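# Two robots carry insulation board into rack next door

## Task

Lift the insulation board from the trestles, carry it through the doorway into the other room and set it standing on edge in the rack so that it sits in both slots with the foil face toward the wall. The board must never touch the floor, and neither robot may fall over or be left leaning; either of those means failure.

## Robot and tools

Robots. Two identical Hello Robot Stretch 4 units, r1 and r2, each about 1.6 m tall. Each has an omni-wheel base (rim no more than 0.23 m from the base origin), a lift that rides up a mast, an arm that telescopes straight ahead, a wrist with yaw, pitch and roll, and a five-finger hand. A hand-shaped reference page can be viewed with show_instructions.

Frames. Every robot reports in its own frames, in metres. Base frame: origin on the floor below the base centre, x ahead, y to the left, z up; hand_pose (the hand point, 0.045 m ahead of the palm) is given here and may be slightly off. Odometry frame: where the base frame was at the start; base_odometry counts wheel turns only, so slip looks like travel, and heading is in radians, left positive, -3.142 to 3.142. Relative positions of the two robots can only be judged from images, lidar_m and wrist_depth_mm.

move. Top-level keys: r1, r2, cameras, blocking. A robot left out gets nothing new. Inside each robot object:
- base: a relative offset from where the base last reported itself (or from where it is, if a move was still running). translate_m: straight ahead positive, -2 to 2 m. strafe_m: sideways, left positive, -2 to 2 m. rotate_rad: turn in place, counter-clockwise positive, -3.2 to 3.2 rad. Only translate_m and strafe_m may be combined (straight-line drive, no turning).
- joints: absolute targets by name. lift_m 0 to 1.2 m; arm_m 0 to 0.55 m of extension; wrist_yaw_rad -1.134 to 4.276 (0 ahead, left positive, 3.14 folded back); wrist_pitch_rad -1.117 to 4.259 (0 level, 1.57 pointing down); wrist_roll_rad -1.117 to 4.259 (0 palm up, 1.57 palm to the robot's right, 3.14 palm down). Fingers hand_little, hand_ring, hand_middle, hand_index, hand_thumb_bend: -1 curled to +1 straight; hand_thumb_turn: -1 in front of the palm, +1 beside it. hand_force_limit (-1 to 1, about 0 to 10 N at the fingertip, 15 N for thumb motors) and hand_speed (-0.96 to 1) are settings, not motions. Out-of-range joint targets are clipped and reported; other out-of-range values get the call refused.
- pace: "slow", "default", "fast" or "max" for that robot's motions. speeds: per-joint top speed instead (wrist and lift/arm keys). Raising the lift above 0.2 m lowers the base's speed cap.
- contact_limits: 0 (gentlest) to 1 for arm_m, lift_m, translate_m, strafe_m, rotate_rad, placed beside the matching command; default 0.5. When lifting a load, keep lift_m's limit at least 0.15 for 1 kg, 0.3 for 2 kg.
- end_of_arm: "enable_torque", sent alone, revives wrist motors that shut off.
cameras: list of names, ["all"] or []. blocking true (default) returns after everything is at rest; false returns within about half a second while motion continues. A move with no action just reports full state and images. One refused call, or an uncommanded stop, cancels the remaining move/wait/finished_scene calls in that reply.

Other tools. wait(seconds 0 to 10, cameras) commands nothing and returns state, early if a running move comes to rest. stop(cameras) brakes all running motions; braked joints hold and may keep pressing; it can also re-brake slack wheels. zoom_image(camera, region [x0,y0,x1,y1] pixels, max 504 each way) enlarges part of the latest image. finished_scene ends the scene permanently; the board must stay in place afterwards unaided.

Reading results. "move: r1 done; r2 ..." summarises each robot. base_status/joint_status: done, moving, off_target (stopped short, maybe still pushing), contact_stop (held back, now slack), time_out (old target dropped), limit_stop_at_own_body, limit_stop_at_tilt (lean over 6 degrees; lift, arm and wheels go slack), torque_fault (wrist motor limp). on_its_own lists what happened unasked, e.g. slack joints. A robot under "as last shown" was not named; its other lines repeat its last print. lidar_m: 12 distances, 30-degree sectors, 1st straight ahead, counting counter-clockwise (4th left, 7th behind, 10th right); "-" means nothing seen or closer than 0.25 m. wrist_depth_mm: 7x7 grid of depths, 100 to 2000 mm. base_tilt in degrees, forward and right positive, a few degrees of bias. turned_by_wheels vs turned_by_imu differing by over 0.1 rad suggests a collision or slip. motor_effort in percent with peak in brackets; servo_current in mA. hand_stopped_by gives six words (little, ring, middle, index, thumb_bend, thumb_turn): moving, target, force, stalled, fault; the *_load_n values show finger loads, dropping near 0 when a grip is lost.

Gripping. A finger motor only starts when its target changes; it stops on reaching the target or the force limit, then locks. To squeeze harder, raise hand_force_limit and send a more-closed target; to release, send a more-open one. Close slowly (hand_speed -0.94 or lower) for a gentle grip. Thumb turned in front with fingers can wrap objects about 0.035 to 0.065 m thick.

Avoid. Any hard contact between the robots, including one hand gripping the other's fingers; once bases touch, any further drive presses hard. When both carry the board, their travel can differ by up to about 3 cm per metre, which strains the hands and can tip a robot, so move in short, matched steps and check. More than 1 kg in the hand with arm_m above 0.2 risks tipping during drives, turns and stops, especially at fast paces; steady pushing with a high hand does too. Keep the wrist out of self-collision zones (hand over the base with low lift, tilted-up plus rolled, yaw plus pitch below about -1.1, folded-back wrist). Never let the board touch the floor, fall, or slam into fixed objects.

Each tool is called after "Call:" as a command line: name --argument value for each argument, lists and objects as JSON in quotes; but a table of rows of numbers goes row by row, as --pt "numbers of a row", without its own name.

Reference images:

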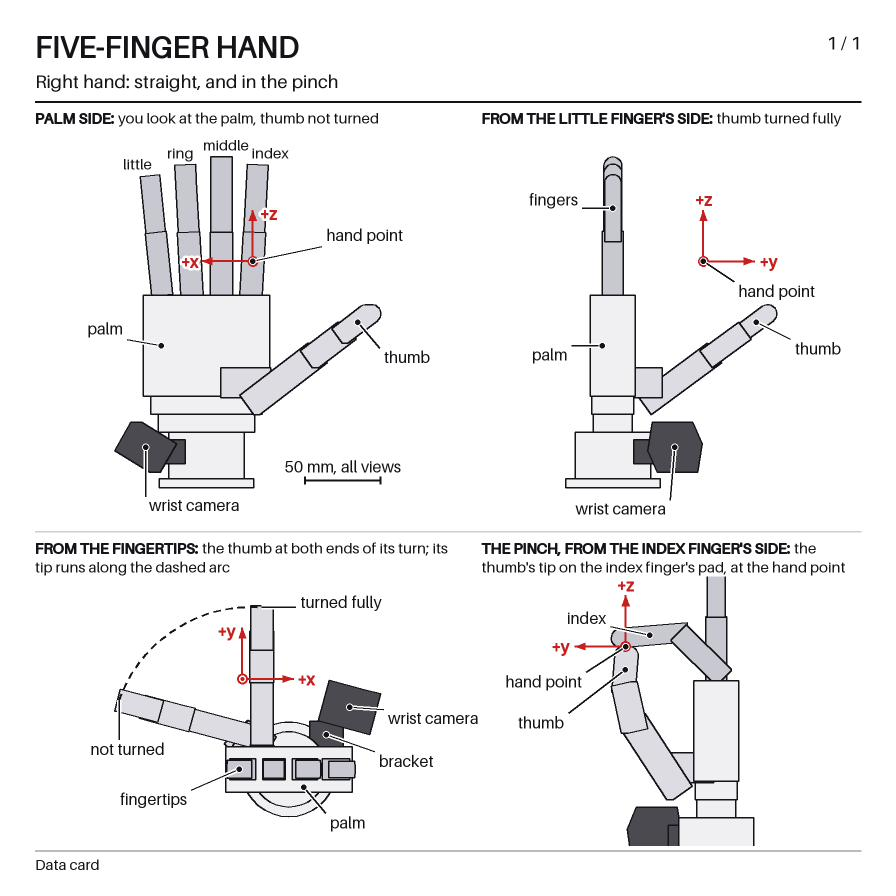

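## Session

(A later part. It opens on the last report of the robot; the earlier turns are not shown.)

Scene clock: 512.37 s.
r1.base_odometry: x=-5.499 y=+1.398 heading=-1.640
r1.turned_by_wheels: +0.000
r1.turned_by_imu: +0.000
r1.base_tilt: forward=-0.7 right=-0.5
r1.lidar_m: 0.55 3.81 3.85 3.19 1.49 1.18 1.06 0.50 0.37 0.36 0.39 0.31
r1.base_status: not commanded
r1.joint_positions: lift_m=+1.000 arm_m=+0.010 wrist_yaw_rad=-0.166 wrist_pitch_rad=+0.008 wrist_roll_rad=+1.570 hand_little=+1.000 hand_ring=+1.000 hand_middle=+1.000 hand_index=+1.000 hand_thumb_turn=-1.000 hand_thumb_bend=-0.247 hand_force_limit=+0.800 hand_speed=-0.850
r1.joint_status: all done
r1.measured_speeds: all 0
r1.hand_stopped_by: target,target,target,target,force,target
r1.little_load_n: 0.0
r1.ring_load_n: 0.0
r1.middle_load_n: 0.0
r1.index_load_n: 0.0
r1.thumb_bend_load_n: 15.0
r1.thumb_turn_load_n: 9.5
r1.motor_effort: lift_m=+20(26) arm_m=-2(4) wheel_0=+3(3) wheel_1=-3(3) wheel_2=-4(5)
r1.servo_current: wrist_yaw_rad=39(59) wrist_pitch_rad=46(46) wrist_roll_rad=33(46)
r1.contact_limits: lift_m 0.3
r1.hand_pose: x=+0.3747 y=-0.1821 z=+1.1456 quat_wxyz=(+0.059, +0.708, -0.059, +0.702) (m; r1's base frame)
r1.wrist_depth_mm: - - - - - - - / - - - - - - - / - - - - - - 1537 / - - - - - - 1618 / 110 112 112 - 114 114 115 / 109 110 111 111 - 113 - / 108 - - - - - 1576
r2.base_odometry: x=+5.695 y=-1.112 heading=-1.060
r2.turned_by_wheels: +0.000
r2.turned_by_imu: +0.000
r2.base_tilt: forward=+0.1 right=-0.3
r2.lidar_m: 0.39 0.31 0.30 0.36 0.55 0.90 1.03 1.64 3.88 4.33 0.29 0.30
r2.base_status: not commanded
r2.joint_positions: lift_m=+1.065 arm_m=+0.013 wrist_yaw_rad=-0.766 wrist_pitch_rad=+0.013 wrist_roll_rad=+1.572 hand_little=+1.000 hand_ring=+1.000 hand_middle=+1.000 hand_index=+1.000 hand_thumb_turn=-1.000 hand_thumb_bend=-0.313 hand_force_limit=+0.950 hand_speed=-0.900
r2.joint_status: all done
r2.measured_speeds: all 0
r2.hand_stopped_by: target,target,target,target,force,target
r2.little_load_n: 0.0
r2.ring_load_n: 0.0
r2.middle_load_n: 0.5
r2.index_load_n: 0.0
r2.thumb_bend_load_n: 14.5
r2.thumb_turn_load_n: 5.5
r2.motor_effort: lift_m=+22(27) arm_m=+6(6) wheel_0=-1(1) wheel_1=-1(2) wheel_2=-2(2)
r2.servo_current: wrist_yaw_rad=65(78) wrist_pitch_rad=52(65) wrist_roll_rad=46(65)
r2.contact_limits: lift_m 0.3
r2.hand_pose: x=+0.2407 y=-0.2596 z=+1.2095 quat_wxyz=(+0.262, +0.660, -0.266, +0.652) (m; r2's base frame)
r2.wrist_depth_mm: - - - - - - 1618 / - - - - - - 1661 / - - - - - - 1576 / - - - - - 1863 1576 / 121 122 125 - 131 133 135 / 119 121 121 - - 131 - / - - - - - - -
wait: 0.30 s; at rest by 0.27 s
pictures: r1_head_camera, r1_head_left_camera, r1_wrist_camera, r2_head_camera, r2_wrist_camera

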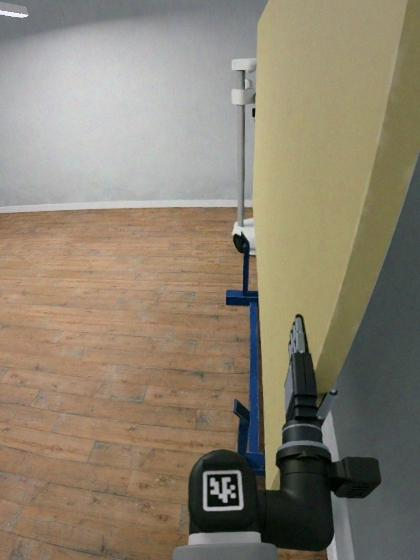

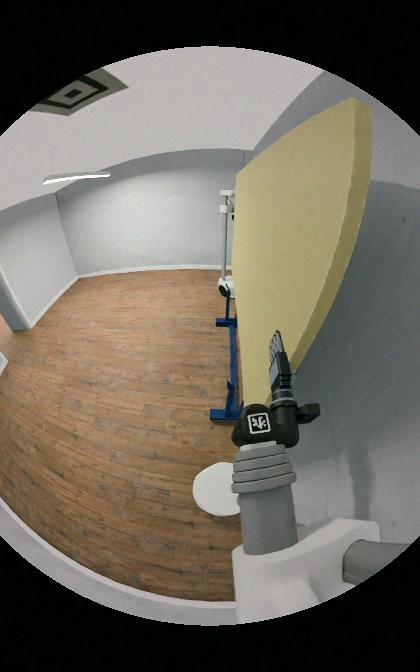

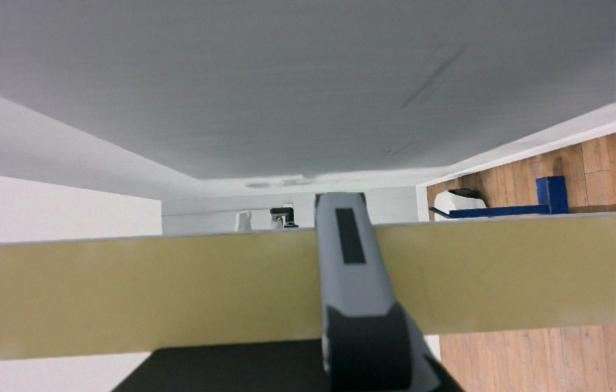

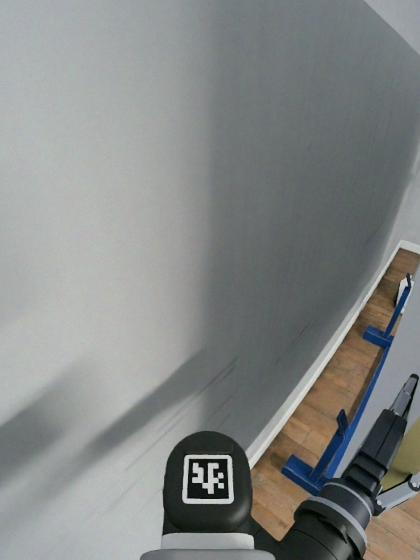

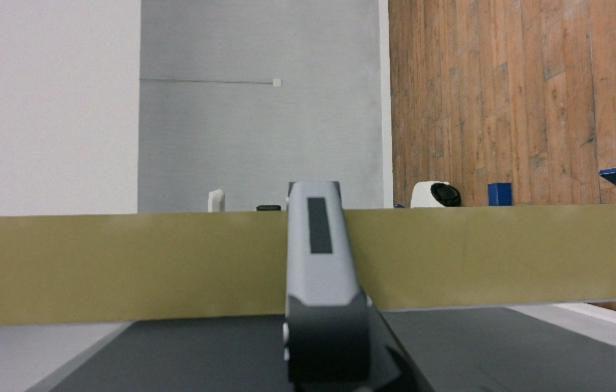

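Call:
move --r1 '{"joints":{"lift_m":0.88},"speeds":{"lift_m":0.1},"contact_limits":{"lift_m":0.3}}' --r2 '{"joints":{"lift_m":0.945},"speeds":{"lift_m":0.1},"contact_limits":{"lift_m":0.3}}'

Call:
wait --seconds 0.3 --cameras '["r1_head_camera","r1_head_left_camera","r1_wrist_camera","r2_head_camera","r2_wrist_camera"]'

Call:
zoom_image --camera "r2_head_camera" --region '[330, 230, 420, 450]'

Call:
zoom_image --camera "r1_head_left_camera" --region '[200, 270, 260, 440]'

Call:
zoom_image --camera "r1_wrist_camera" --region '[416, 60, 616, 240]'

Scene clock: 515.70 s.
move: r1 done; r2 done
r1.base_odometry: x=-5.499 y=+1.398 heading=-1.640
r1.turned_by_wheels: +0.000
r1.turned_by_imu: -0.001
r1.base_tilt: forward=-0.6 right=-0.4
r1.lidar_m: 0.53 3.85 3.85 3.20 1.49 1.19 1.06 0.47 0.37 0.34 0.39 0.31
r1.base_status: not commanded
r1.joint_positions: lift_m=+0.880 arm_m=+0.010 wrist_yaw_rad=-0.166 wrist_pitch_rad=+0.008 wrist_roll_rad=+1.570 hand_little=+1.000 hand_ring=+1.000 hand_middle=+1.000 hand_index=+1.000 hand_thumb_turn=-1.000 hand_thumb_bend=-0.247 hand_force_limit=+0.800 hand_speed=-0.850
r1.joint_status: all done
r1.measured_speeds: all 0
r1.hand_stopped_by: target,target,target,target,force,target
r1.little_load_n: 0.0
r1.ring_load_n: 0.0
r1.middle_load_n: 0.0
r1.index_load_n: -0.5
r1.thumb_bend_load_n: 15.0
r1.thumb_turn_load_n: 10.0
r1.motor_effort: lift_m=+20(22) arm_m=+0(2) wheel_0=+3(3) wheel_1=-2(3) wheel_2=-4(5)
r1.servo_current: wrist_yaw_rad=46(59) wrist_pitch_rad=33(46) wrist_roll_rad=39(46)
r1.contact_limits: lift_m 0.3
r1.hand_pose: x=+0.3746 y=-0.1822 z=+1.0256 quat_wxyz=(+0.059, +0.708, -0.059, +0.702) (m; r1's base frame)
r1.wrist_depth_mm: - - - - - - - / - - - - - - - / - - - - - - 1397 / - - - - - - 1430 / 111 112 112 - 114 114 115 / 109 110 110 111 - 113 - / 108 - - - - - 1464
r2.base_odometry: x=+5.695 y=-1.112 heading=-1.060
r2.turned_by_wheels: +0.000
r2.turned_by_imu: +0.001
r2.base_tilt: forward=-0.1 right=-0.3
r2.lidar_m: 0.38 0.30 0.30 0.35 0.57 0.91 1.04 1.64 3.89 4.35 0.29 0.30
r2.base_status: not commanded
r2.joint_positions: lift_m=+0.945 arm_m=+0.013 wrist_yaw_rad=-0.766 wrist_pitch_rad=+0.013 wrist_roll_rad=+1.572 hand_little=+1.000 hand_ring=+1.000 hand_middle=+1.000 hand_index=+1.000 hand_thumb_turn=-1.000 hand_thumb_bend=-0.313 hand_force_limit=+0.950 hand_speed=-0.900
r2.joint_status: all done
r2.measured_speeds: all 0
r2.hand_stopped_by: target,target,target,target,force,target
r2.little_load_n: 0.5
r2.ring_load_n: 0.0
r2.middle_load_n: 0.0
r2.index_load_n: 0.0
r2.thumb_bend_load_n: 14.5
r2.thumb_turn_load_n: 5.5
r2.motor_effort: lift_m=+22(23) arm_m=+6(6) wheel_0=-1(1) wheel_1=-1(2) wheel_2=-2(2)
r2.servo_current: wrist_yaw_rad=46(72) wrist_pitch_rad=65(72) wrist_roll_rad=52(72)
r2.contact_limits: lift_m 0.3
r2.hand_pose: x=+0.2406 y=-0.2596 z=+1.0895 quat_wxyz=(+0.262, +0.660, -0.266, +0.652) (m; r2's base frame)
r2.wrist_depth_mm: - - - - - 1921 1430 / - - - - - 1863 1430 / - - - - - 1921 1464 / - - - - - 1756 1308 / 121 122 125 - 131 133 135 / 119 121 121 - - 131 - / - - - - - - -
pictures: none

Scene clock: 516.00 s.
r1.base_odometry: x=-5.499 y=+1.398 heading=-1.640
r1.turned_by_wheels: +0.000
r1.turned_by_imu: +0.000
r1.base_tilt: forward=-0.7 right=-0.3
r1.lidar_m: 0.53 3.84 3.86 3.15 1.51 1.17 1.06 0.50 0.37 0.32 0.41 0.32
r1.base_status: not commanded
r1.joint_positions: lift_m=+0.880 arm_m=+0.010 wrist_yaw_rad=-0.166 wrist_pitch_rad=+0.008 wrist_roll_rad=+1.570 hand_little=+1.000 hand_ring=+1.000 hand_middle=+1.000 hand_index=+1.000 hand_thumb_turn=-1.000 hand_thumb_bend=-0.247 hand_force_limit=+0.800 hand_speed=-0.850
r1.joint_status: all done
r1.measured_speeds: all 0
r1.hand_stopped_by: target,target,target,target,force,target
r1.little_load_n: 0.0
r1.ring_load_n: 0.0
r1.middle_load_n: 0.0
r1.index_load_n: 0.0
r1.thumb_bend_load_n: 15.0
r1.thumb_turn_load_n: 9.5
r1.motor_effort: lift_m=+20(22) arm_m=+0(2) wheel_0=+3(3) wheel_1=-2(3) wheel_2=-4(5)
r1.servo_current: wrist_yaw_rad=59(59) wrist_pitch_rad=33(46) wrist_roll_rad=33(46)
r1.contact_limits: lift_m 0.3
r1.hand_pose: x=+0.3746 y=-0.1822 z=+1.0256 quat_wxyz=(+0.059, +0.708, -0.059, +0.702) (m; r1's base frame)
r1.wrist_depth_mm: - - - - - - - / - - - - - - - / - - - - - - 1397 / - - - - - - 1430 / 111 112 112 - 114 114 115 / 109 110 110 112 - 113 - / 108 - - - - - 1464
r2.base_odometry: x=+5.695 y=-1.112 heading=-1.060
r2.turned_by_wheels: +0.000
r2.turned_by_imu: +0.000
r2.base_tilt: forward=+0.0 right=-0.3
r2.lidar_m: 0.37 0.30 0.31 0.34 0.55 0.91 1.02 1.63 3.89 4.32 0.31 0.28
r2.base_status: not commanded
r2.joint_positions: lift_m=+0.945 arm_m=+0.013 wrist_yaw_rad=-0.766 wrist_pitch_rad=+0.013 wrist_roll_rad=+1.572 hand_little=+1.000 hand_ring=+1.000 hand_middle=+1.000 hand_index=+1.000 hand_thumb_turn=-1.000 hand_thumb_bend=-0.313 hand_force_limit=+0.950 hand_speed=-0.900
r2.joint_status: all done
r2.measured_speeds: all 0
r2.hand_stopped_by: target,target,target,target,force,target
r2.little_load_n: 0.0
r2.ring_load_n: 0.0
r2.middle_load_n: 0.0
r2.index_load_n: 0.5
r2.thumb_bend_load_n: 14.0
r2.thumb_turn_load_n: 5.5
r2.motor_effort: lift_m=+22(23) arm_m=+6(6) wheel_0=-1(1) wheel_1=-1(2) wheel_2=-2(2)
r2.servo_current: wrist_yaw_rad=33(72) wrist_pitch_rad=65(72) wrist_roll_rad=52(72)
r2.contact_limits: lift_m 0.3
r2.hand_pose: x=+0.2406 y=-0.2596 z=+1.0895 quat_wxyz=(+0.262, +0.660, -0.266, +0.652) (m; r2's base frame)
r2.wrist_depth_mm: - - - - - 1921 1464 / - - - - - 1921 1430 / - - - - - 1921 1397 / - - - - - 1756 1336 / 120 122 125 - 131 132 135 / 119 121 121 - - 131 - / - - - - - - -
wait: 0.30 s; at rest by 0.27 s
pictures: r1_head_camera, r1_head_left_camera, r1_wrist_camera, r2_head_camera, r2_wrist_camera

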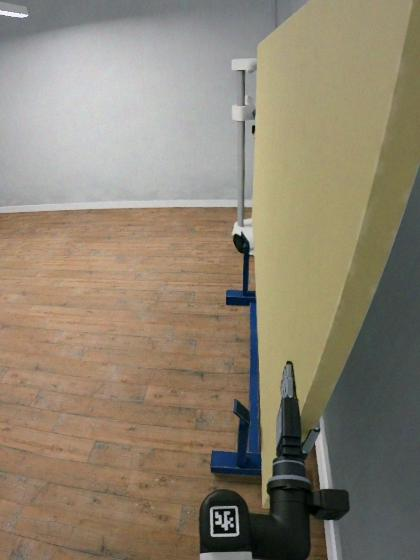

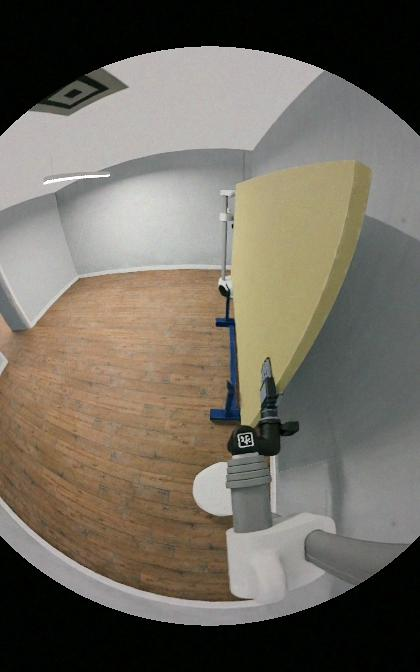

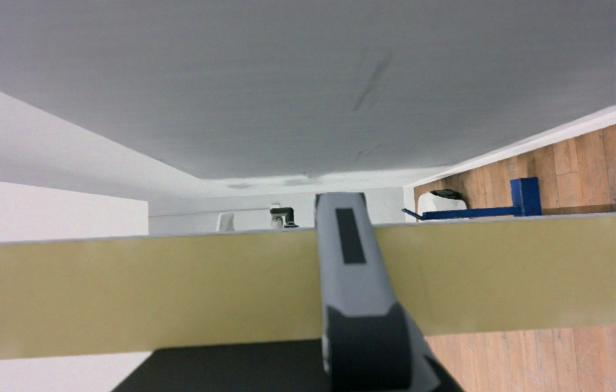

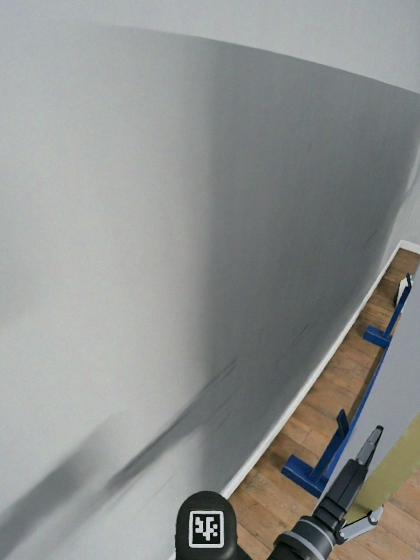

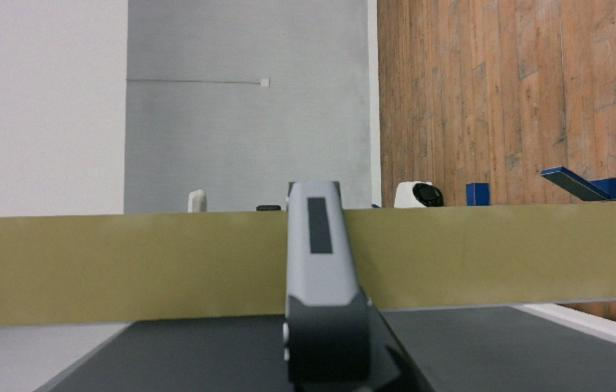

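Scaled by 2.291 from the camera's 420x560 image, which has a finer 1200x1600 frame.

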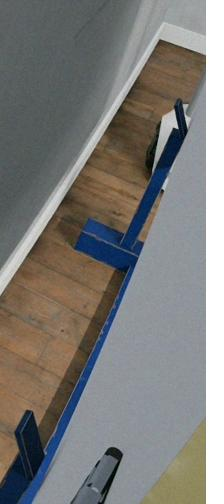

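Scaled by 2.965 from the camera's 420x672 image, which has a finer 600x960 frame.

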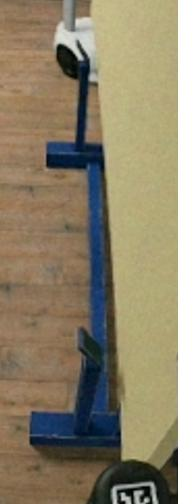

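Scaled by 2.520.

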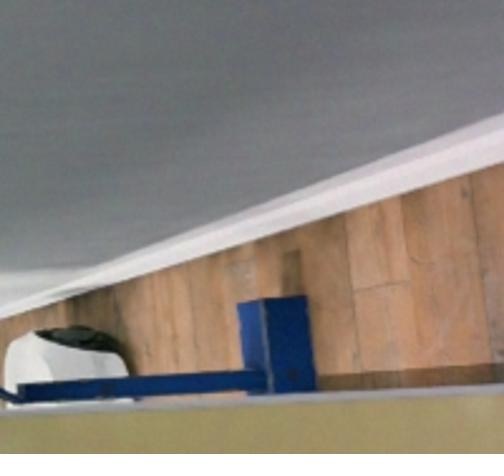

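Call:
move --r1 '{"joints":{"lift_m":0.74},"speeds":{"lift_m":0.1},"contact_limits":{"lift_m":0.2}}' --r2 '{"joints":{"lift_m":0.805},"speeds":{"lift_m":0.1},"contact_limits":{"lift_m":0.2}}'

Call:
wait --seconds 0.3 --cameras '["r1_head_camera","r1_head_left_camera","r1_wrist_camera","r2_head_camera","r2_wrist_camera"]'

Scene clock: 518.80 s.
move: r1 done; r2 done
r1.base_odometry: x=-5.499 y=+1.398 heading=-1.640
r1.turned_by_wheels: +0.000
r1.turned_by_imu: -0.001
r1.base_tilt: forward=-0.8 right=-0.4
r1.lidar_m: 0.49 3.84 3.83 3.17 1.48 1.19 1.09 0.47 0.37 0.35 0.41 0.32
r1.base_status: not commanded
r1.joint_positions: lift_m=+0.740 arm_m=+0.010 wrist_yaw_rad=-0.166 wrist_pitch_rad=+0.008 wrist_roll_rad=+1.570 hand_little=+1.000 hand_ring=+1.000 hand_middle=+1.000 hand_index=+1.000 hand_thumb_turn=-1.000 hand_thumb_bend=-0.247 hand_force_limit=+0.800 hand_speed=-0.850
r1.joint_status: all done
r1.measured_speeds: all 0
r1.hand_stopped_by: target,target,target,target,force,target
r1.little_load_n: 0.0
r1.ring_load_n: 0.0
r1.middle_load_n: 0.0
r1.index_load_n: 0.0
r1.thumb_bend_load_n: 15.0
r1.thumb_turn_load_n: 10.0
r1.motor_effort: lift_m=+20(23) arm_m=+2(2) wheel_0=+3(3) wheel_1=-3(3) wheel_2=-4(4)
r1.servo_current: wrist_yaw_rad=52(65) wrist_pitch_rad=39(46) wrist_roll_rad=33(39)
r1.contact_limits: lift_m 0.2
r1.hand_pose: x=+0.3746 y=-0.1822 z=+0.8856 quat_wxyz=(+0.059, +0.708, -0.059, +0.702) (m; r1's base frame)
r1.wrist_depth_mm: - - - - - - - / - - - - - - - / - - - - - 1618 1205 / - - - - - 1921 1281 / 110 111 112 - 114 114 115 / 109 110 110 111 - 113 - / - - - - - - 1255
r2.base_odometry: x=+5.695 y=-1.112 heading=-1.060
r2.turned_by_wheels: +0.000
r2.turned_by_imu: +0.001
r2.base_tilt: forward=-0.1 right=-0.3
r2.lidar_m: 0.39 0.31 0.29 0.35 0.56 0.91 1.02 1.65 3.90 4.32 0.30 0.30
r2.base_status: not commanded
r2.joint_positions: lift_m=+0.805 arm_m=+0.013 wrist_yaw_rad=-0.766 wrist_pitch_rad=+0.013 wrist_roll_rad=+1.572 hand_little=+1.000 hand_ring=+1.000 hand_middle=+1.000 hand_index=+1.000 hand_thumb_turn=-1.000 hand_thumb_bend=-0.313 hand_force_limit=+0.950 hand_speed=-0.900
r2.joint_status: all done
r2.measured_speeds: all 0
r2.hand_stopped_by: target,target,target,target,force,target
r2.little_load_n: 0.0
r2.ring_load_n: 0.0
r2.middle_load_n: 0.0
r2.index_load_n: 0.0
r2.thumb_bend_load_n: 14.5
r2.thumb_turn_load_n: 5.5
r2.motor_effort: lift_m=+22(23) arm_m=+6(6) wheel_0=-1(1) wheel_1=-1(2) wheel_2=-2(2)
r2.servo_current: wrist_yaw_rad=39(85) wrist_pitch_rad=59(72) wrist_roll_rad=65(65)
r2.contact_limits: lift_m 0.2
r2.hand_pose: x=+0.2406 y=-0.2596 z=+0.9495 quat_wxyz=(+0.262, +0.660, -0.266, +0.652) (m; r2's base frame)
r2.wrist_depth_mm: - - - - - 1708 1308 / - - - - - 1661 1281 / - - - - - 1708 1255 / - - - - - 691 668 / 121 122 125 - 130 133 135 / 118 121 121 - - 131 1138 / - - - - - - -
pictures: none

Scene clock: 519.10 s.
r1.base_odometry: x=-5.499 y=+1.398 heading=-1.640
r1.turned_by_wheels: +0.000
r1.turned_by_imu: +0.000
r1.base_tilt: forward=-0.7 right=-0.5
r1.lidar_m: 0.53 3.84 3.85 3.17 1.52 1.18 1.03 0.49 0.38 0.36 0.41 0.31
r1.base_status: not commanded
r1.joint_positions: lift_m=+0.740 arm_m=+0.010 wrist_yaw_rad=-0.166 wrist_pitch_rad=+0.008 wrist_roll_rad=+1.570 hand_little=+1.000 hand_ring=+1.000 hand_middle=+1.000 hand_index=+1.000 hand_thumb_turn=-1.000 hand_thumb_bend=-0.247 hand_force_limit=+0.800 hand_speed=-0.850
r1.joint_status: all done
r1.measured_speeds: all 0
r1.hand_stopped_by: target,target,target,target,force,target
r1.little_load_n: 0.0
r1.ring_load_n: 0.0
r1.middle_load_n: -0.5
r1.index_load_n: 0.0
r1.thumb_bend_load_n: 15.0
r1.thumb_turn_load_n: 10.0
r1.motor_effort: lift_m=+20(23) arm_m=+2(2) wheel_0=+3(3) wheel_1=-3(3) wheel_2=-4(4)
r1.servo_current: wrist_yaw_rad=46(65) wrist_pitch_rad=39(46) wrist_roll_rad=39(39)
r1.contact_limits: lift_m 0.2
r1.hand_pose: x=+0.3746 y=-0.1822 z=+0.8856 quat_wxyz=(+0.059, +0.708, -0.059, +0.702) (m; r1's base frame)
r1.wrist_depth_mm: - - - - - - - / - - - - - - - / - - - - - 1618 1205 / - - - - - 1921 1281 / 110 111 112 - 114 114 115 / 109 110 110 111 - 113 - / - - - - - - 1281
r2.base_odometry: x=+5.695 y=-1.112 heading=-1.060
r2.turned_by_wheels: +0.000
r2.turned_by_imu: +0.000
r2.base_tilt: forward=-0.1 right=-0.2
r2.lidar_m: 0.39 0.31 0.29 0.34 0.57 0.90 1.03 1.64 3.89 4.35 0.29 0.29
r2.base_status: not commanded
r2.joint_positions: lift_m=+0.805 arm_m=+0.013 wrist_yaw_rad=-0.766 wrist_pitch_rad=+0.013 wrist_roll_rad=+1.572 hand_little=+1.000 hand_ring=+1.000 hand_middle=+1.000 hand_index=+1.000 hand_thumb_turn=-1.000 hand_thumb_bend=-0.313 hand_force_limit=+0.950 hand_speed=-0.900
r2.joint_status: all done
r2.measured_speeds: all 0
r2.hand_stopped_by: target,target,target,target,force,target
r2.little_load_n: 0.0
r2.ring_load_n: 0.0
r2.middle_load_n: 0.0
r2.index_load_n: 0.0
r2.thumb_bend_load_n: 14.5
r2.thumb_turn_load_n: 5.0
r2.motor_effort: lift_m=+22(23) arm_m=+6(6) wheel_0=-1(1) wheel_1=-1(2) wheel_2=-2(2)
r2.servo_current: wrist_yaw_rad=46(85) wrist_pitch_rad=65(72) wrist_roll_rad=59(65)
r2.contact_limits: lift_m 0.2
r2.hand_pose: x=+0.2406 y=-0.2596 z=+0.9495 quat_wxyz=(+0.262, +0.660, -0.266, +0.652) (m; r2's base frame)
r2.wrist_depth_mm: - - - - - 1756 1255 / - - - - - 1708 1255 / - - - - - 1661 1281 / - - - - - 683 661 / 120 122 125 - 131 132 135 / 118 121 121 - - 131 1160 / - - - - - - -
wait: 0.30 s; at rest by 0.27 s
pictures: r1_head_camera, r1_head_left_camera, r1_wrist_camera, r2_head_camera, r2_wrist_camera

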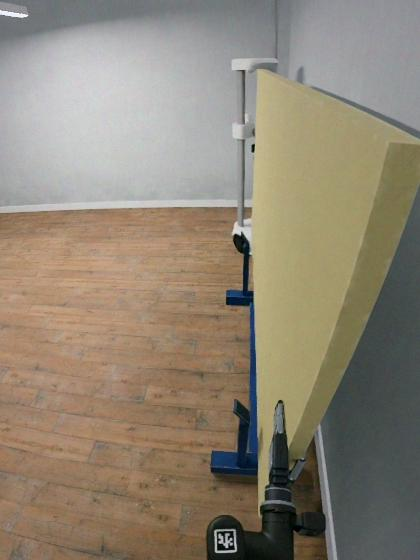

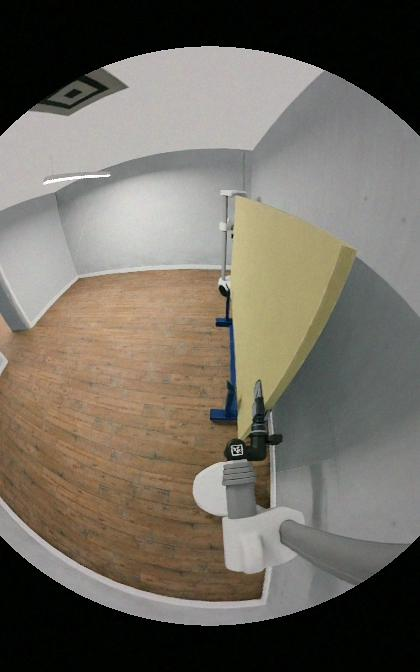

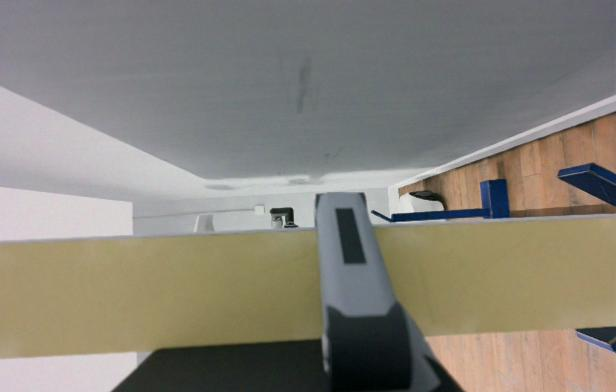

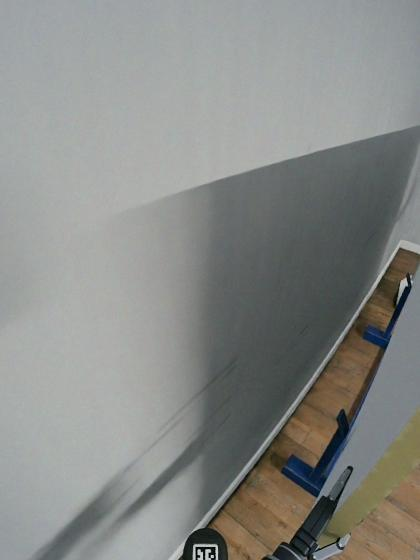

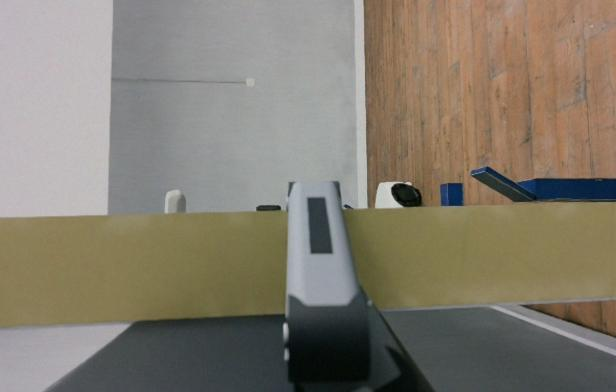

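Call:
move --r1 '{"joints":{"lift_m":0.60},"speeds":{"lift_m":0.1},"contact_limits":{"lift_m":0.2}}' --r2 '{"joints":{"lift_m":0.665},"speeds":{"lift_m":0.1},"contact_limits":{"lift_m":0.2}}'

Call:
wait --seconds 0.3 --cameras '["r1_head_camera","r1_wrist_camera","r2_head_camera","r2_wrist_camera"]'

Scene clock: 522.17 s.
move: r1 done; r2 done
r1.base_odometry: x=-5.499 y=+1.398 heading=-1.640
r1.turned_by_wheels: +0.000
r1.turned_by_imu: -0.001
r1.base_tilt: forward=-0.6 right=-0.5
r1.lidar_m: 0.55 3.85 3.84 3.17 1.50 1.18 1.06 0.51 0.35 0.36 0.40 0.33
r1.base_status: not commanded
r1.joint_positions: lift_m=+0.600 arm_m=+0.010 wrist_yaw_rad=-0.166 wrist_pitch_rad=+0.008 wrist_roll_rad=+1.570 hand_little=+1.000 hand_ring=+1.000 hand_middle=+1.000 hand_index=+1.000 hand_thumb_turn=-1.000 hand_thumb_bend=-0.247 hand_force_limit=+0.800 hand_speed=-0.850
r1.joint_status: all done
r1.measured_speeds: all 0
r1.hand_stopped_by: target,target,target,target,force,target
r1.little_load_n: 0.0
r1.ring_load_n: 0.0
r1.middle_load_n: 0.0
r1.index_load_n: 0.0
r1.thumb_bend_load_n: 14.5
r1.thumb_turn_load_n: 11.0
r1.motor_effort: lift_m=+20(24) arm_m=+3(4) wheel_0=+3(3) wheel_1=-3(3) wheel_2=-4(4)
r1.servo_current: wrist_yaw_rad=46(59) wrist_pitch_rad=33(46) wrist_roll_rad=39(46)
r1.contact_limits: lift_m 0.2
r1.hand_pose: x=+0.3746 y=-0.1822 z=+0.7455 quat_wxyz=(+0.059, +0.708, -0.059, +0.702) (m; r1's base frame)
r1.wrist_depth_mm: - - - - - - - / - - - - - - 931 / - - - - - 1336 1060 / - - - - - 1537 1025 / 110 111 112 - 114 114 115 / 109 110 110 111 - 113 - / - - - - - - 1078
r2.base_odometry: x=+5.695 y=-1.112 heading=-1.060
r2.turned_by_wheels: +0.000
r2.turned_by_imu: +0.001
r2.base_tilt: forward=+0.1 right=-0.3
r2.lidar_m: 0.39 0.31 0.29 0.34 0.57 0.90 1.03 1.64 3.89 4.33 0.30 0.29
r2.base_status: not commanded
r2.joint_positions: lift_m=+0.665 arm_m=+0.013 wrist_yaw_rad=-0.766 wrist_pitch_rad=+0.013 wrist_roll_rad=+1.572 hand_little=+1.000 hand_ring=+1.000 hand_middle=+1.000 hand_index=+1.000 hand_thumb_turn=-1.000 hand_thumb_bend=-0.313 hand_force_limit=+0.950 hand_speed=-0.900
r2.joint_status: all done
r2.measured_speeds: all 0
r2.hand_stopped_by: target,target,target,target,force,target
r2.little_load_n: 0.0
r2.ring_load_n: 0.0
r2.middle_load_n: 0.0
r2.index_load_n: 0.0
r2.thumb_bend_load_n: 14.5
r2.thumb_turn_load_n: 5.0
r2.motor_effort: lift_m=+22(23) arm_m=+6(6) wheel_0=-1(1) wheel_1=-1(2) wheel_2=-2(2)
r2.servo_current: wrist_yaw_rad=59(72) wrist_pitch_rad=65(72) wrist_roll_rad=46(65)
r2.contact_limits: lift_m 0.2
r2.hand_pose: x=+0.2406 y=-0.2596 z=+0.8095 quat_wxyz=(+0.262, +0.660, -0.266, +0.652) (m; r2's base frame)
r2.wrist_depth_mm: - - - - - 1464 1078 / - - - - - 1430 1078 / - - - - - 1464 1078 / - - - - 1921 640 668 / 121 122 125 - 130 133 135 / 119 121 121 - - 131 1042 / - - - - - - -
pictures: none

Scene clock: 522.47 s.
r1.base_odometry: x=-5.499 y=+1.398 heading=-1.640
r1.turned_by_wheels: +0.000
r1.turned_by_imu: +0.000
r1.base_tilt: forward=-0.6 right=-0.4
r1.lidar_m: 0.52 3.84 3.84 3.16 1.50 1.17 1.01 0.49 0.36 0.35 0.39 0.32
r1.base_status: not commanded
r1.joint_positions: lift_m=+0.600 arm_m=+0.010 wrist_yaw_rad=-0.166 wrist_pitch_rad=+0.008 wrist_roll_rad=+1.570 hand_little=+1.000 hand_ring=+1.000 hand_middle=+1.000 hand_index=+1.000 hand_thumb_turn=-1.000 hand_thumb_bend=-0.247 hand_force_limit=+0.800 hand_speed=-0.850
r1.joint_status: all done
r1.measured_speeds: all 0
r1.hand_stopped_by: target,target,target,target,force,target
r1.little_load_n: 0.0
r1.ring_load_n: 0.0
r1.middle_load_n: 0.5
r1.index_load_n: 0.0
r1.thumb_bend_load_n: 14.5
r1.thumb_turn_load_n: 10.5
r1.motor_effort: lift_m=+20(24) arm_m=+4(4) wheel_0=+2(3) wheel_1=-3(3) wheel_2=-4(4)
r1.servo_current: wrist_yaw_rad=52(59) wrist_pitch_rad=52(46) wrist_roll_rad=26(46)
r1.contact_limits: lift_m 0.2
r1.hand_pose: x=+0.3746 y=-0.1822 z=+0.7455 quat_wxyz=(+0.059, +0.708, -0.059, +0.702) (m; r1's base frame)
r1.wrist_depth_mm: - - - - - - - / - - - - - - 917 / - - - - - 1366 1078 / - - - - - 1537 1025 / 110 111 112 - 114 114 115 / 109 110 110 111 - 113 - / - - - - - - 1078
r2.base_odometry: x=+5.695 y=-1.112 heading=-1.060
r2.turned_by_wheels: +0.000
r2.turned_by_imu: +0.000
r2.base_tilt: forward=-0.1 right=-0.3
r2.lidar_m: 0.38 0.31 0.30 0.34 0.57 0.90 1.01 1.63 3.90 4.34 0.30 0.30
r2.base_status: not commanded
r2.joint_positions: lift_m=+0.665 arm_m=+0.013 wrist_yaw_rad=-0.766 wrist_pitch_rad=+0.013 wrist_roll_rad=+1.572 hand_little=+1.000 hand_ring=+1.000 hand_middle=+1.000 hand_index=+1.000 hand_thumb_turn=-1.000 hand_thumb_bend=-0.313 hand_force_limit=+0.950 hand_speed=-0.900
r2.joint_status: all done
r2.measured_speeds: all 0
r2.hand_stopped_by: target,target,target,target,force,target
r2.little_load_n: 0.0
r2.ring_load_n: 0.0
r2.middle_load_n: 0.0
r2.index_load_n: 0.0
r2.thumb_bend_load_n: 14.5
r2.thumb_turn_load_n: 5.0
r2.motor_effort: lift_m=+22(23) arm_m=+6(6) wheel_0=-1(1) wheel_1=-1(2) wheel_2=-2(2)
r2.servo_current: wrist_yaw_rad=59(72) wrist_pitch_rad=59(72) wrist_roll_rad=46(65)
r2.contact_limits: lift_m 0.2
r2.hand_pose: x=+0.2406 y=-0.2596 z=+0.8095 quat_wxyz=(+0.262, +0.660, -0.266, +0.652) (m; r2's base frame)
r2.wrist_depth_mm: - - - - - 1464 1078 / - - - - - 1464 1060 / - - - - - 1430 1098 / - - - - 1808 640 661 / 120 122 125 - 131 133 135 / 118 121 121 - - 132 1042 / - - - - - - -
wait: 0.30 s; at rest by 0.27 s
pictures: r1_head_camera, r1_wrist_camera, r2_head_camera, r2_wrist_camera

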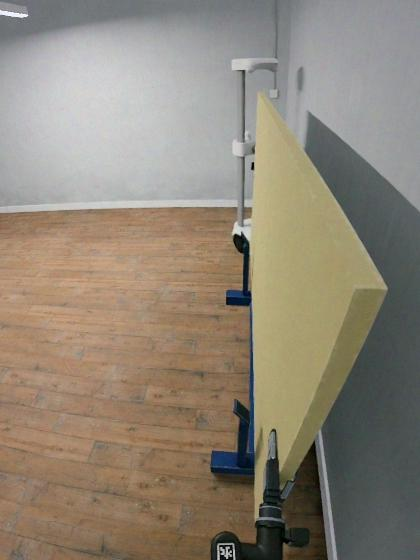

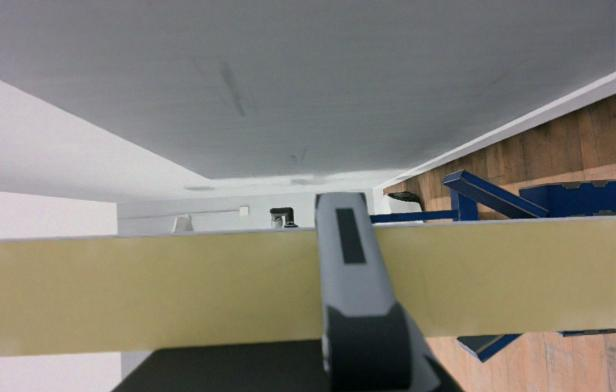

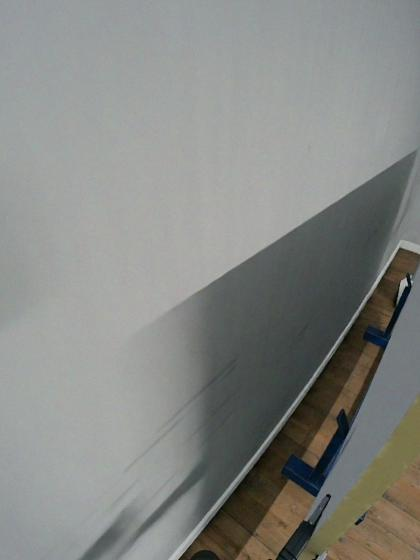

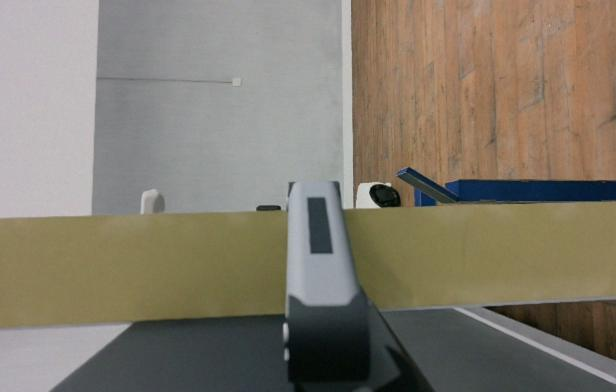

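Call:
zoom_image --camera "r1_wrist_camera" --region '[366, 130, 616, 392]'

Call:
zoom_image --camera "r1_head_camera" --region '[190, 200, 330, 500]'

Call:
zoom_image --camera "r2_head_camera" --region '[270, 240, 420, 560]'

Call:
zoom_image --camera "r2_wrist_camera" --region '[366, 130, 616, 392]'

Scaled by 1.924.

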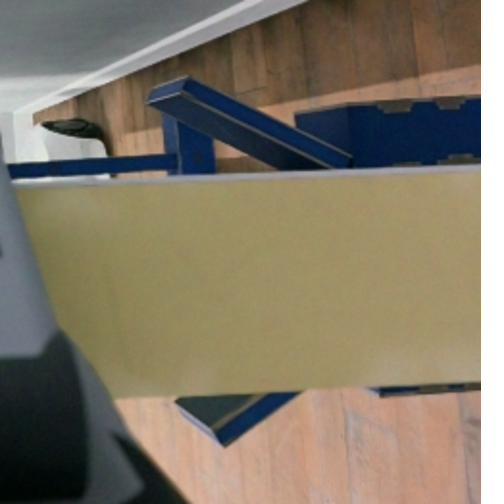

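Scaled by 1.680 from the camera's 420x560 image, which has a finer 1200x1600 frame.

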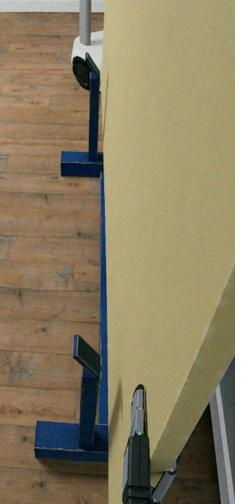

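Scaled by 1.575 from the camera's 420x560 image, which has a finer 1200x1600 frame.

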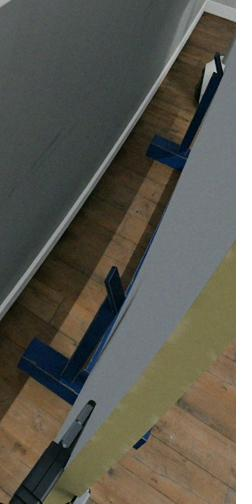

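Scaled by 1.924.

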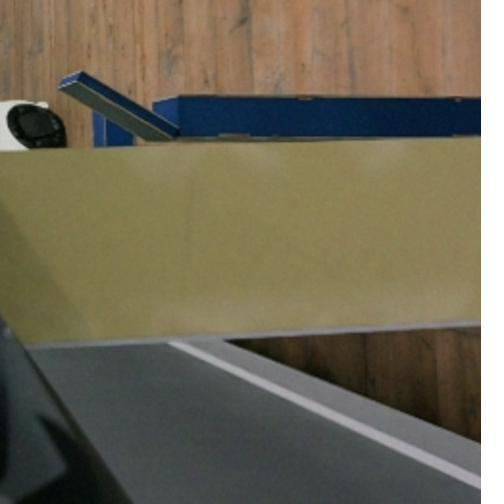

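Call:
zoom_image --camera "r2_head_camera" --region '[360, 240, 420, 360]'

Call:
zoom_image --camera "r2_head_camera" --region '[270, 380, 380, 560]'

Call:
zoom_image --camera "r1_head_camera" --region '[200, 380, 280, 500]'

Call:
zoom_image --camera "r1_head_camera" --region '[210, 210, 290, 330]'

Scaled by 4.200 from the camera's 420x560 image, which has a finer 1200x1600 frame.

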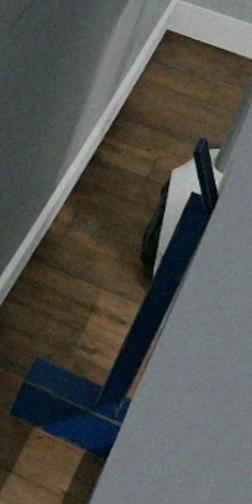

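Scaled by 2.800 from the camera's 420x560 image, which has a finer 1200x1600 frame.

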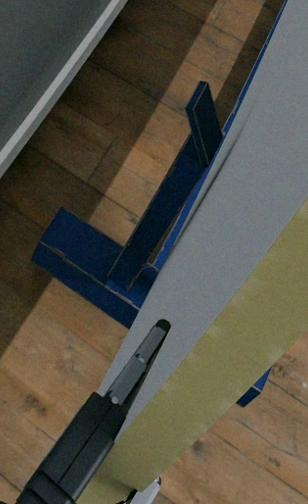

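Scaled by 4.200 from the camera's 420x560 image, which has a finer 1200x1600 frame.

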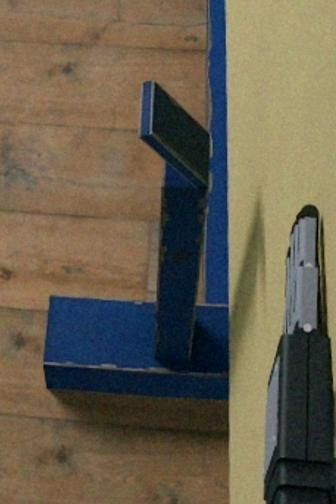

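Scaled by 4.200 from the camera's 420x560 image, which has a finer 1200x1600 frame.

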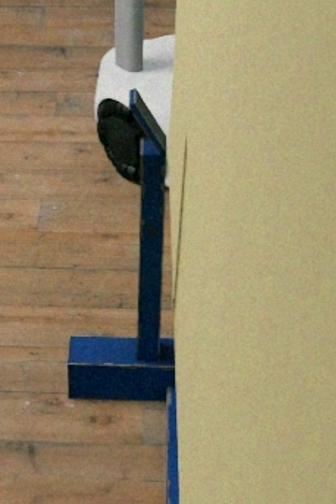

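Call:
move --r1 '{"base":{"translate_m":0.0019,"strafe_m":0.0149},"pace":"slow"}'

Call:
wait --seconds 0.3 --cameras '["r1_wrist_camera","r2_wrist_camera","r2_head_camera"]'

Call:
zoom_image --camera "r1_wrist_camera" --region '[366, 130, 616, 392]'

Call:
zoom_image --camera "r2_head_camera" --region '[360, 240, 420, 360]'

Scene clock: 531.90 s.
move: r1 done
r1.base_odometry: x=-5.485 y=+1.395 heading=-1.641
r1.turned_by_wheels: +0.000
r1.turned_by_imu: -0.001
r1.base_tilt: forward=-0.7 right=-0.4
r1.lidar_m: 0.57 3.83 3.84 3.18 1.51 1.17 1.09 0.50 0.39 0.37 0.40 0.31
r1.base_status: done
r1.joint_positions: lift_m=+0.600 arm_m=+0.010 wrist_yaw_rad=-0.166 wrist_pitch_rad=+0.008 wrist_roll_rad=+1.570 hand_little=+1.000 hand_ring=+1.000 hand_middle=+1.000 hand_index=+1.000 hand_thumb_turn=-1.000 hand_thumb_bend=-0.247 hand_force_limit=+0.800 hand_speed=-0.850
r1.joint_status: not commanded
r1.measured_speeds: all 0
r1.hand_stopped_by: target,target,target,target,force,target
r1.little_load_n: 0.0
r1.ring_load_n: 0.0
r1.middle_load_n: 0.0
r1.index_load_n: 0.0
r1.thumb_bend_load_n: 15.5
r1.thumb_turn_load_n: 9.5
r1.motor_effort: lift_m=+20(20) arm_m=+3(4) wheel_0=-3(4) wheel_1=+2(7) wheel_2=-5(8)
r1.servo_current: wrist_yaw_rad=46(52) wrist_pitch_rad=46(46) wrist_roll_rad=39(39)
r1.contact_limits: lift_m 0.2
r1.hand_pose: x=+0.3746 y=-0.1822 z=+0.7455 quat_wxyz=(+0.059, +0.708, -0.059, +0.702) (m; r1's base frame)
r1.wrist_depth_mm: - - - - - - - / - - - - - - 931 / - - - - - 1336 1060 / - - - - - 1464 - / 110 112 112 112 114 114 115 / 109 110 110 111 - 113 - / - - - - - - 1098
r2: as last shown
r2.turned_by_imu: +0.001
r2.base_tilt: forward=+0.0 right=-0.2
r2.lidar_m: 0.37 0.31 0.30 0.34 0.56 0.91 1.03 1.65 3.90 4.35 0.30 0.30
r2.joint_positions: lift_m=+0.665 arm_m=+0.013 wrist_yaw_rad=-0.767 wrist_pitch_rad=+0.013 wrist_roll_rad=+1.572 hand_little=+1.000 hand_ring=+1.000 hand_middle=+1.000 hand_index=+1.000 hand_thumb_turn=-1.000 hand_thumb_bend=-0.313 hand_force_limit=+0.950 hand_speed=-0.900
r2.ring_load_n: 0.5
r2.thumb_bend_load_n: 14.0
r2.thumb_turn_load_n: 5.5
r2.motor_effort: lift_m=+22(22) arm_m=+6(6) wheel_0=-1(1) wheel_1=-1(1) wheel_2=-2(2)
r2.servo_current: wrist_yaw_rad=59(72) wrist_pitch_rad=65(65) wrist_roll_rad=59(72)
r2.contact_limits: lift_m 0.2
r2.hand_pose: x=+0.2405 y=-0.2596 z=+0.8095 quat_wxyz=(+0.262, +0.660, -0.266, +0.652) (m; r2's base frame)
r2.wrist_depth_mm: - - - - - 1430 1098 / - - - - - 1464 1060 / - - - - - 1430 1078 / - - - - 1863 647 661 / 120 122 126 - 131 133 135 / 118 121 121 - - 131 1025 / - - - - - - -
pictures: none

Scene clock: 532.20 s.
r1.base_odometry: x=-5.485 y=+1.395 heading=-1.641
r1.turned_by_wheels: +0.000
r1.turned_by_imu: +0.000
r1.base_tilt: forward=-0.6 right=-0.3
r1.lidar_m: 0.56 3.85 3.82 3.17 1.50 1.19 1.09 0.49 0.37 0.38 0.44 0.31
r1.base_status: done
r1.joint_positions: lift_m=+0.600 arm_m=+0.010 wrist_yaw_rad=-0.166 wrist_pitch_rad=+0.008 wrist_roll_rad=+1.570 hand_little=+1.000 hand_ring=+1.000 hand_middle=+1.000 hand_index=+1.000 hand_thumb_turn=-1.000 hand_thumb_bend=-0.247 hand_force_limit=+0.800 hand_speed=-0.850
r1.joint_status: not commanded
r1.measured_speeds: all 0
r1.hand_stopped_by: target,target,target,target,force,target
r1.little_load_n: 0.0
r1.ring_load_n: 0.0
r1.middle_load_n: 0.0
r1.index_load_n: 0.0
r1.thumb_bend_load_n: 16.0
r1.thumb_turn_load_n: 9.5
r1.motor_effort: lift_m=+20(20) arm_m=+3(4) wheel_0=-2(4) wheel_1=+2(7) wheel_2=-5(8)
r1.servo_current: wrist_yaw_rad=46(52) wrist_pitch_rad=39(46) wrist_roll_rad=39(39)
r1.contact_limits: lift_m 0.2
r1.hand_pose: x=+0.3746 y=-0.1822 z=+0.7455 quat_wxyz=(+0.059, +0.708, -0.059, +0.702) (m; r1's base frame)
r1.wrist_depth_mm: - - - - - - - / - - - - - - 946 / - - - - - 1336 1060 / - - - - - 1430 - / 110 111 112 112 114 114 115 / 109 110 110 111 - 113 - / - - - - - - 1078
r2.base_odometry: x=+5.695 y=-1.112 heading=-1.060
r2.turned_by_wheels: +0.000
r2.turned_by_imu: +0.000
r2.base_tilt: forward=-0.1 right=-0.2
r2.lidar_m: 0.39 0.30 0.30 0.35 0.57 0.91 1.02 1.64 3.89 4.36 0.31 0.30
r2.base_status: not commanded
r2.joint_positions: lift_m=+0.665 arm_m=+0.013 wrist_yaw_rad=-0.767 wrist_pitch_rad=+0.013 wrist_roll_rad=+1.572 hand_little=+1.000 hand_ring=+1.000 hand_middle=+1.000 hand_index=+1.000 hand_thumb_turn=-1.000 hand_thumb_bend=-0.313 hand_force_limit=+0.950 hand_speed=-0.900
r2.joint_status: not commanded
r2.measured_speeds: all 0
r2.hand_stopped_by: target,target,target,target,force,target
r2.little_load_n: 0.0
r2.ring_load_n: 0.0
r2.middle_load_n: 0.0
r2.index_load_n: 0.0
r2.thumb_bend_load_n: 14.0
r2.thumb_turn_load_n: 5.5
r2.motor_effort: lift_m=+22(22) arm_m=+6(6) wheel_0=-1(1) wheel_1=-1(1) wheel_2=-2(2)
r2.servo_current: wrist_yaw_rad=39(72) wrist_pitch_rad=59(65) wrist_roll_rad=46(72)
r2.contact_limits: lift_m 0.2
r2.hand_pose: x=+0.2405 y=-0.2596 z=+0.8095 quat_wxyz=(+0.262, +0.660, -0.266, +0.652) (m; r2's base frame)
r2.wrist_depth_mm: - - - - - 1430 1060 / - - - - - 1464 1078 / - - - - - 1464 1078 / - - - - 1863 640 668 / 120 122 125 - 131 132 135 / 119 121 121 - - 131 1060 / - - - - - - -
wait: 0.30 s; at rest by 0.27 s
pictures: r1_wrist_camera, r2_head_camera, r2_wrist_camera

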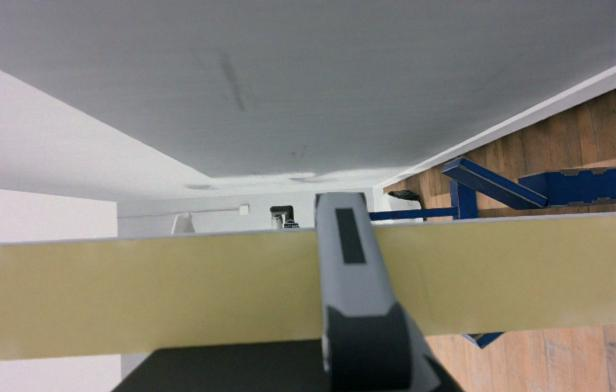

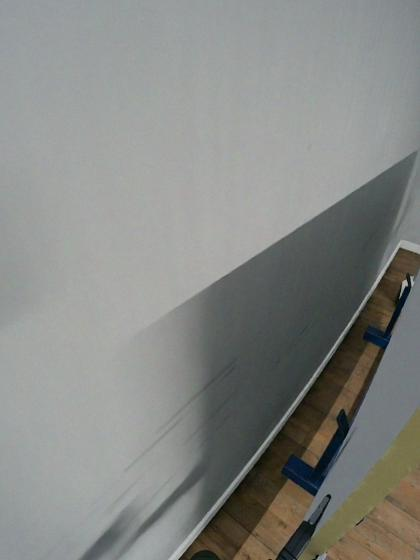

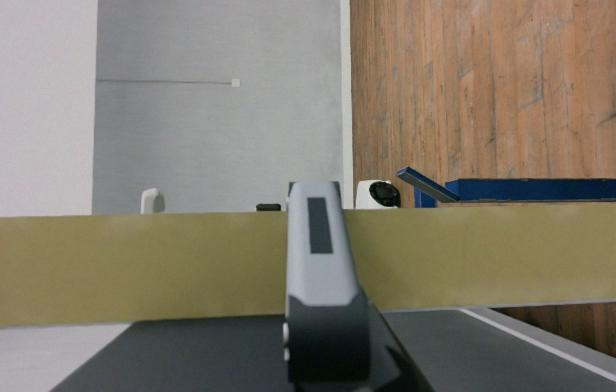

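Scaled by 1.924.

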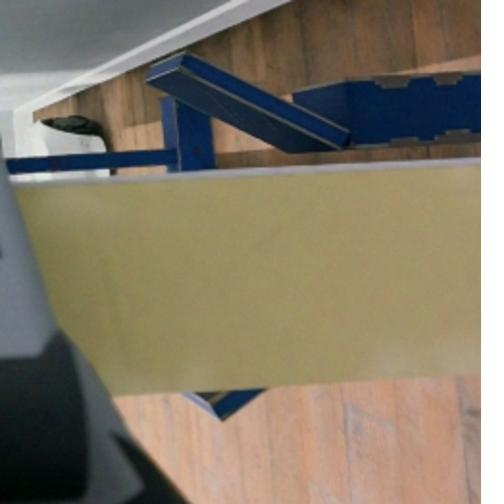

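Scaled by 4.200 from the camera's 420x560 image, which has a finer 1200x1600 frame.

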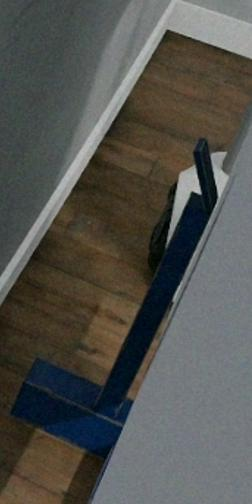

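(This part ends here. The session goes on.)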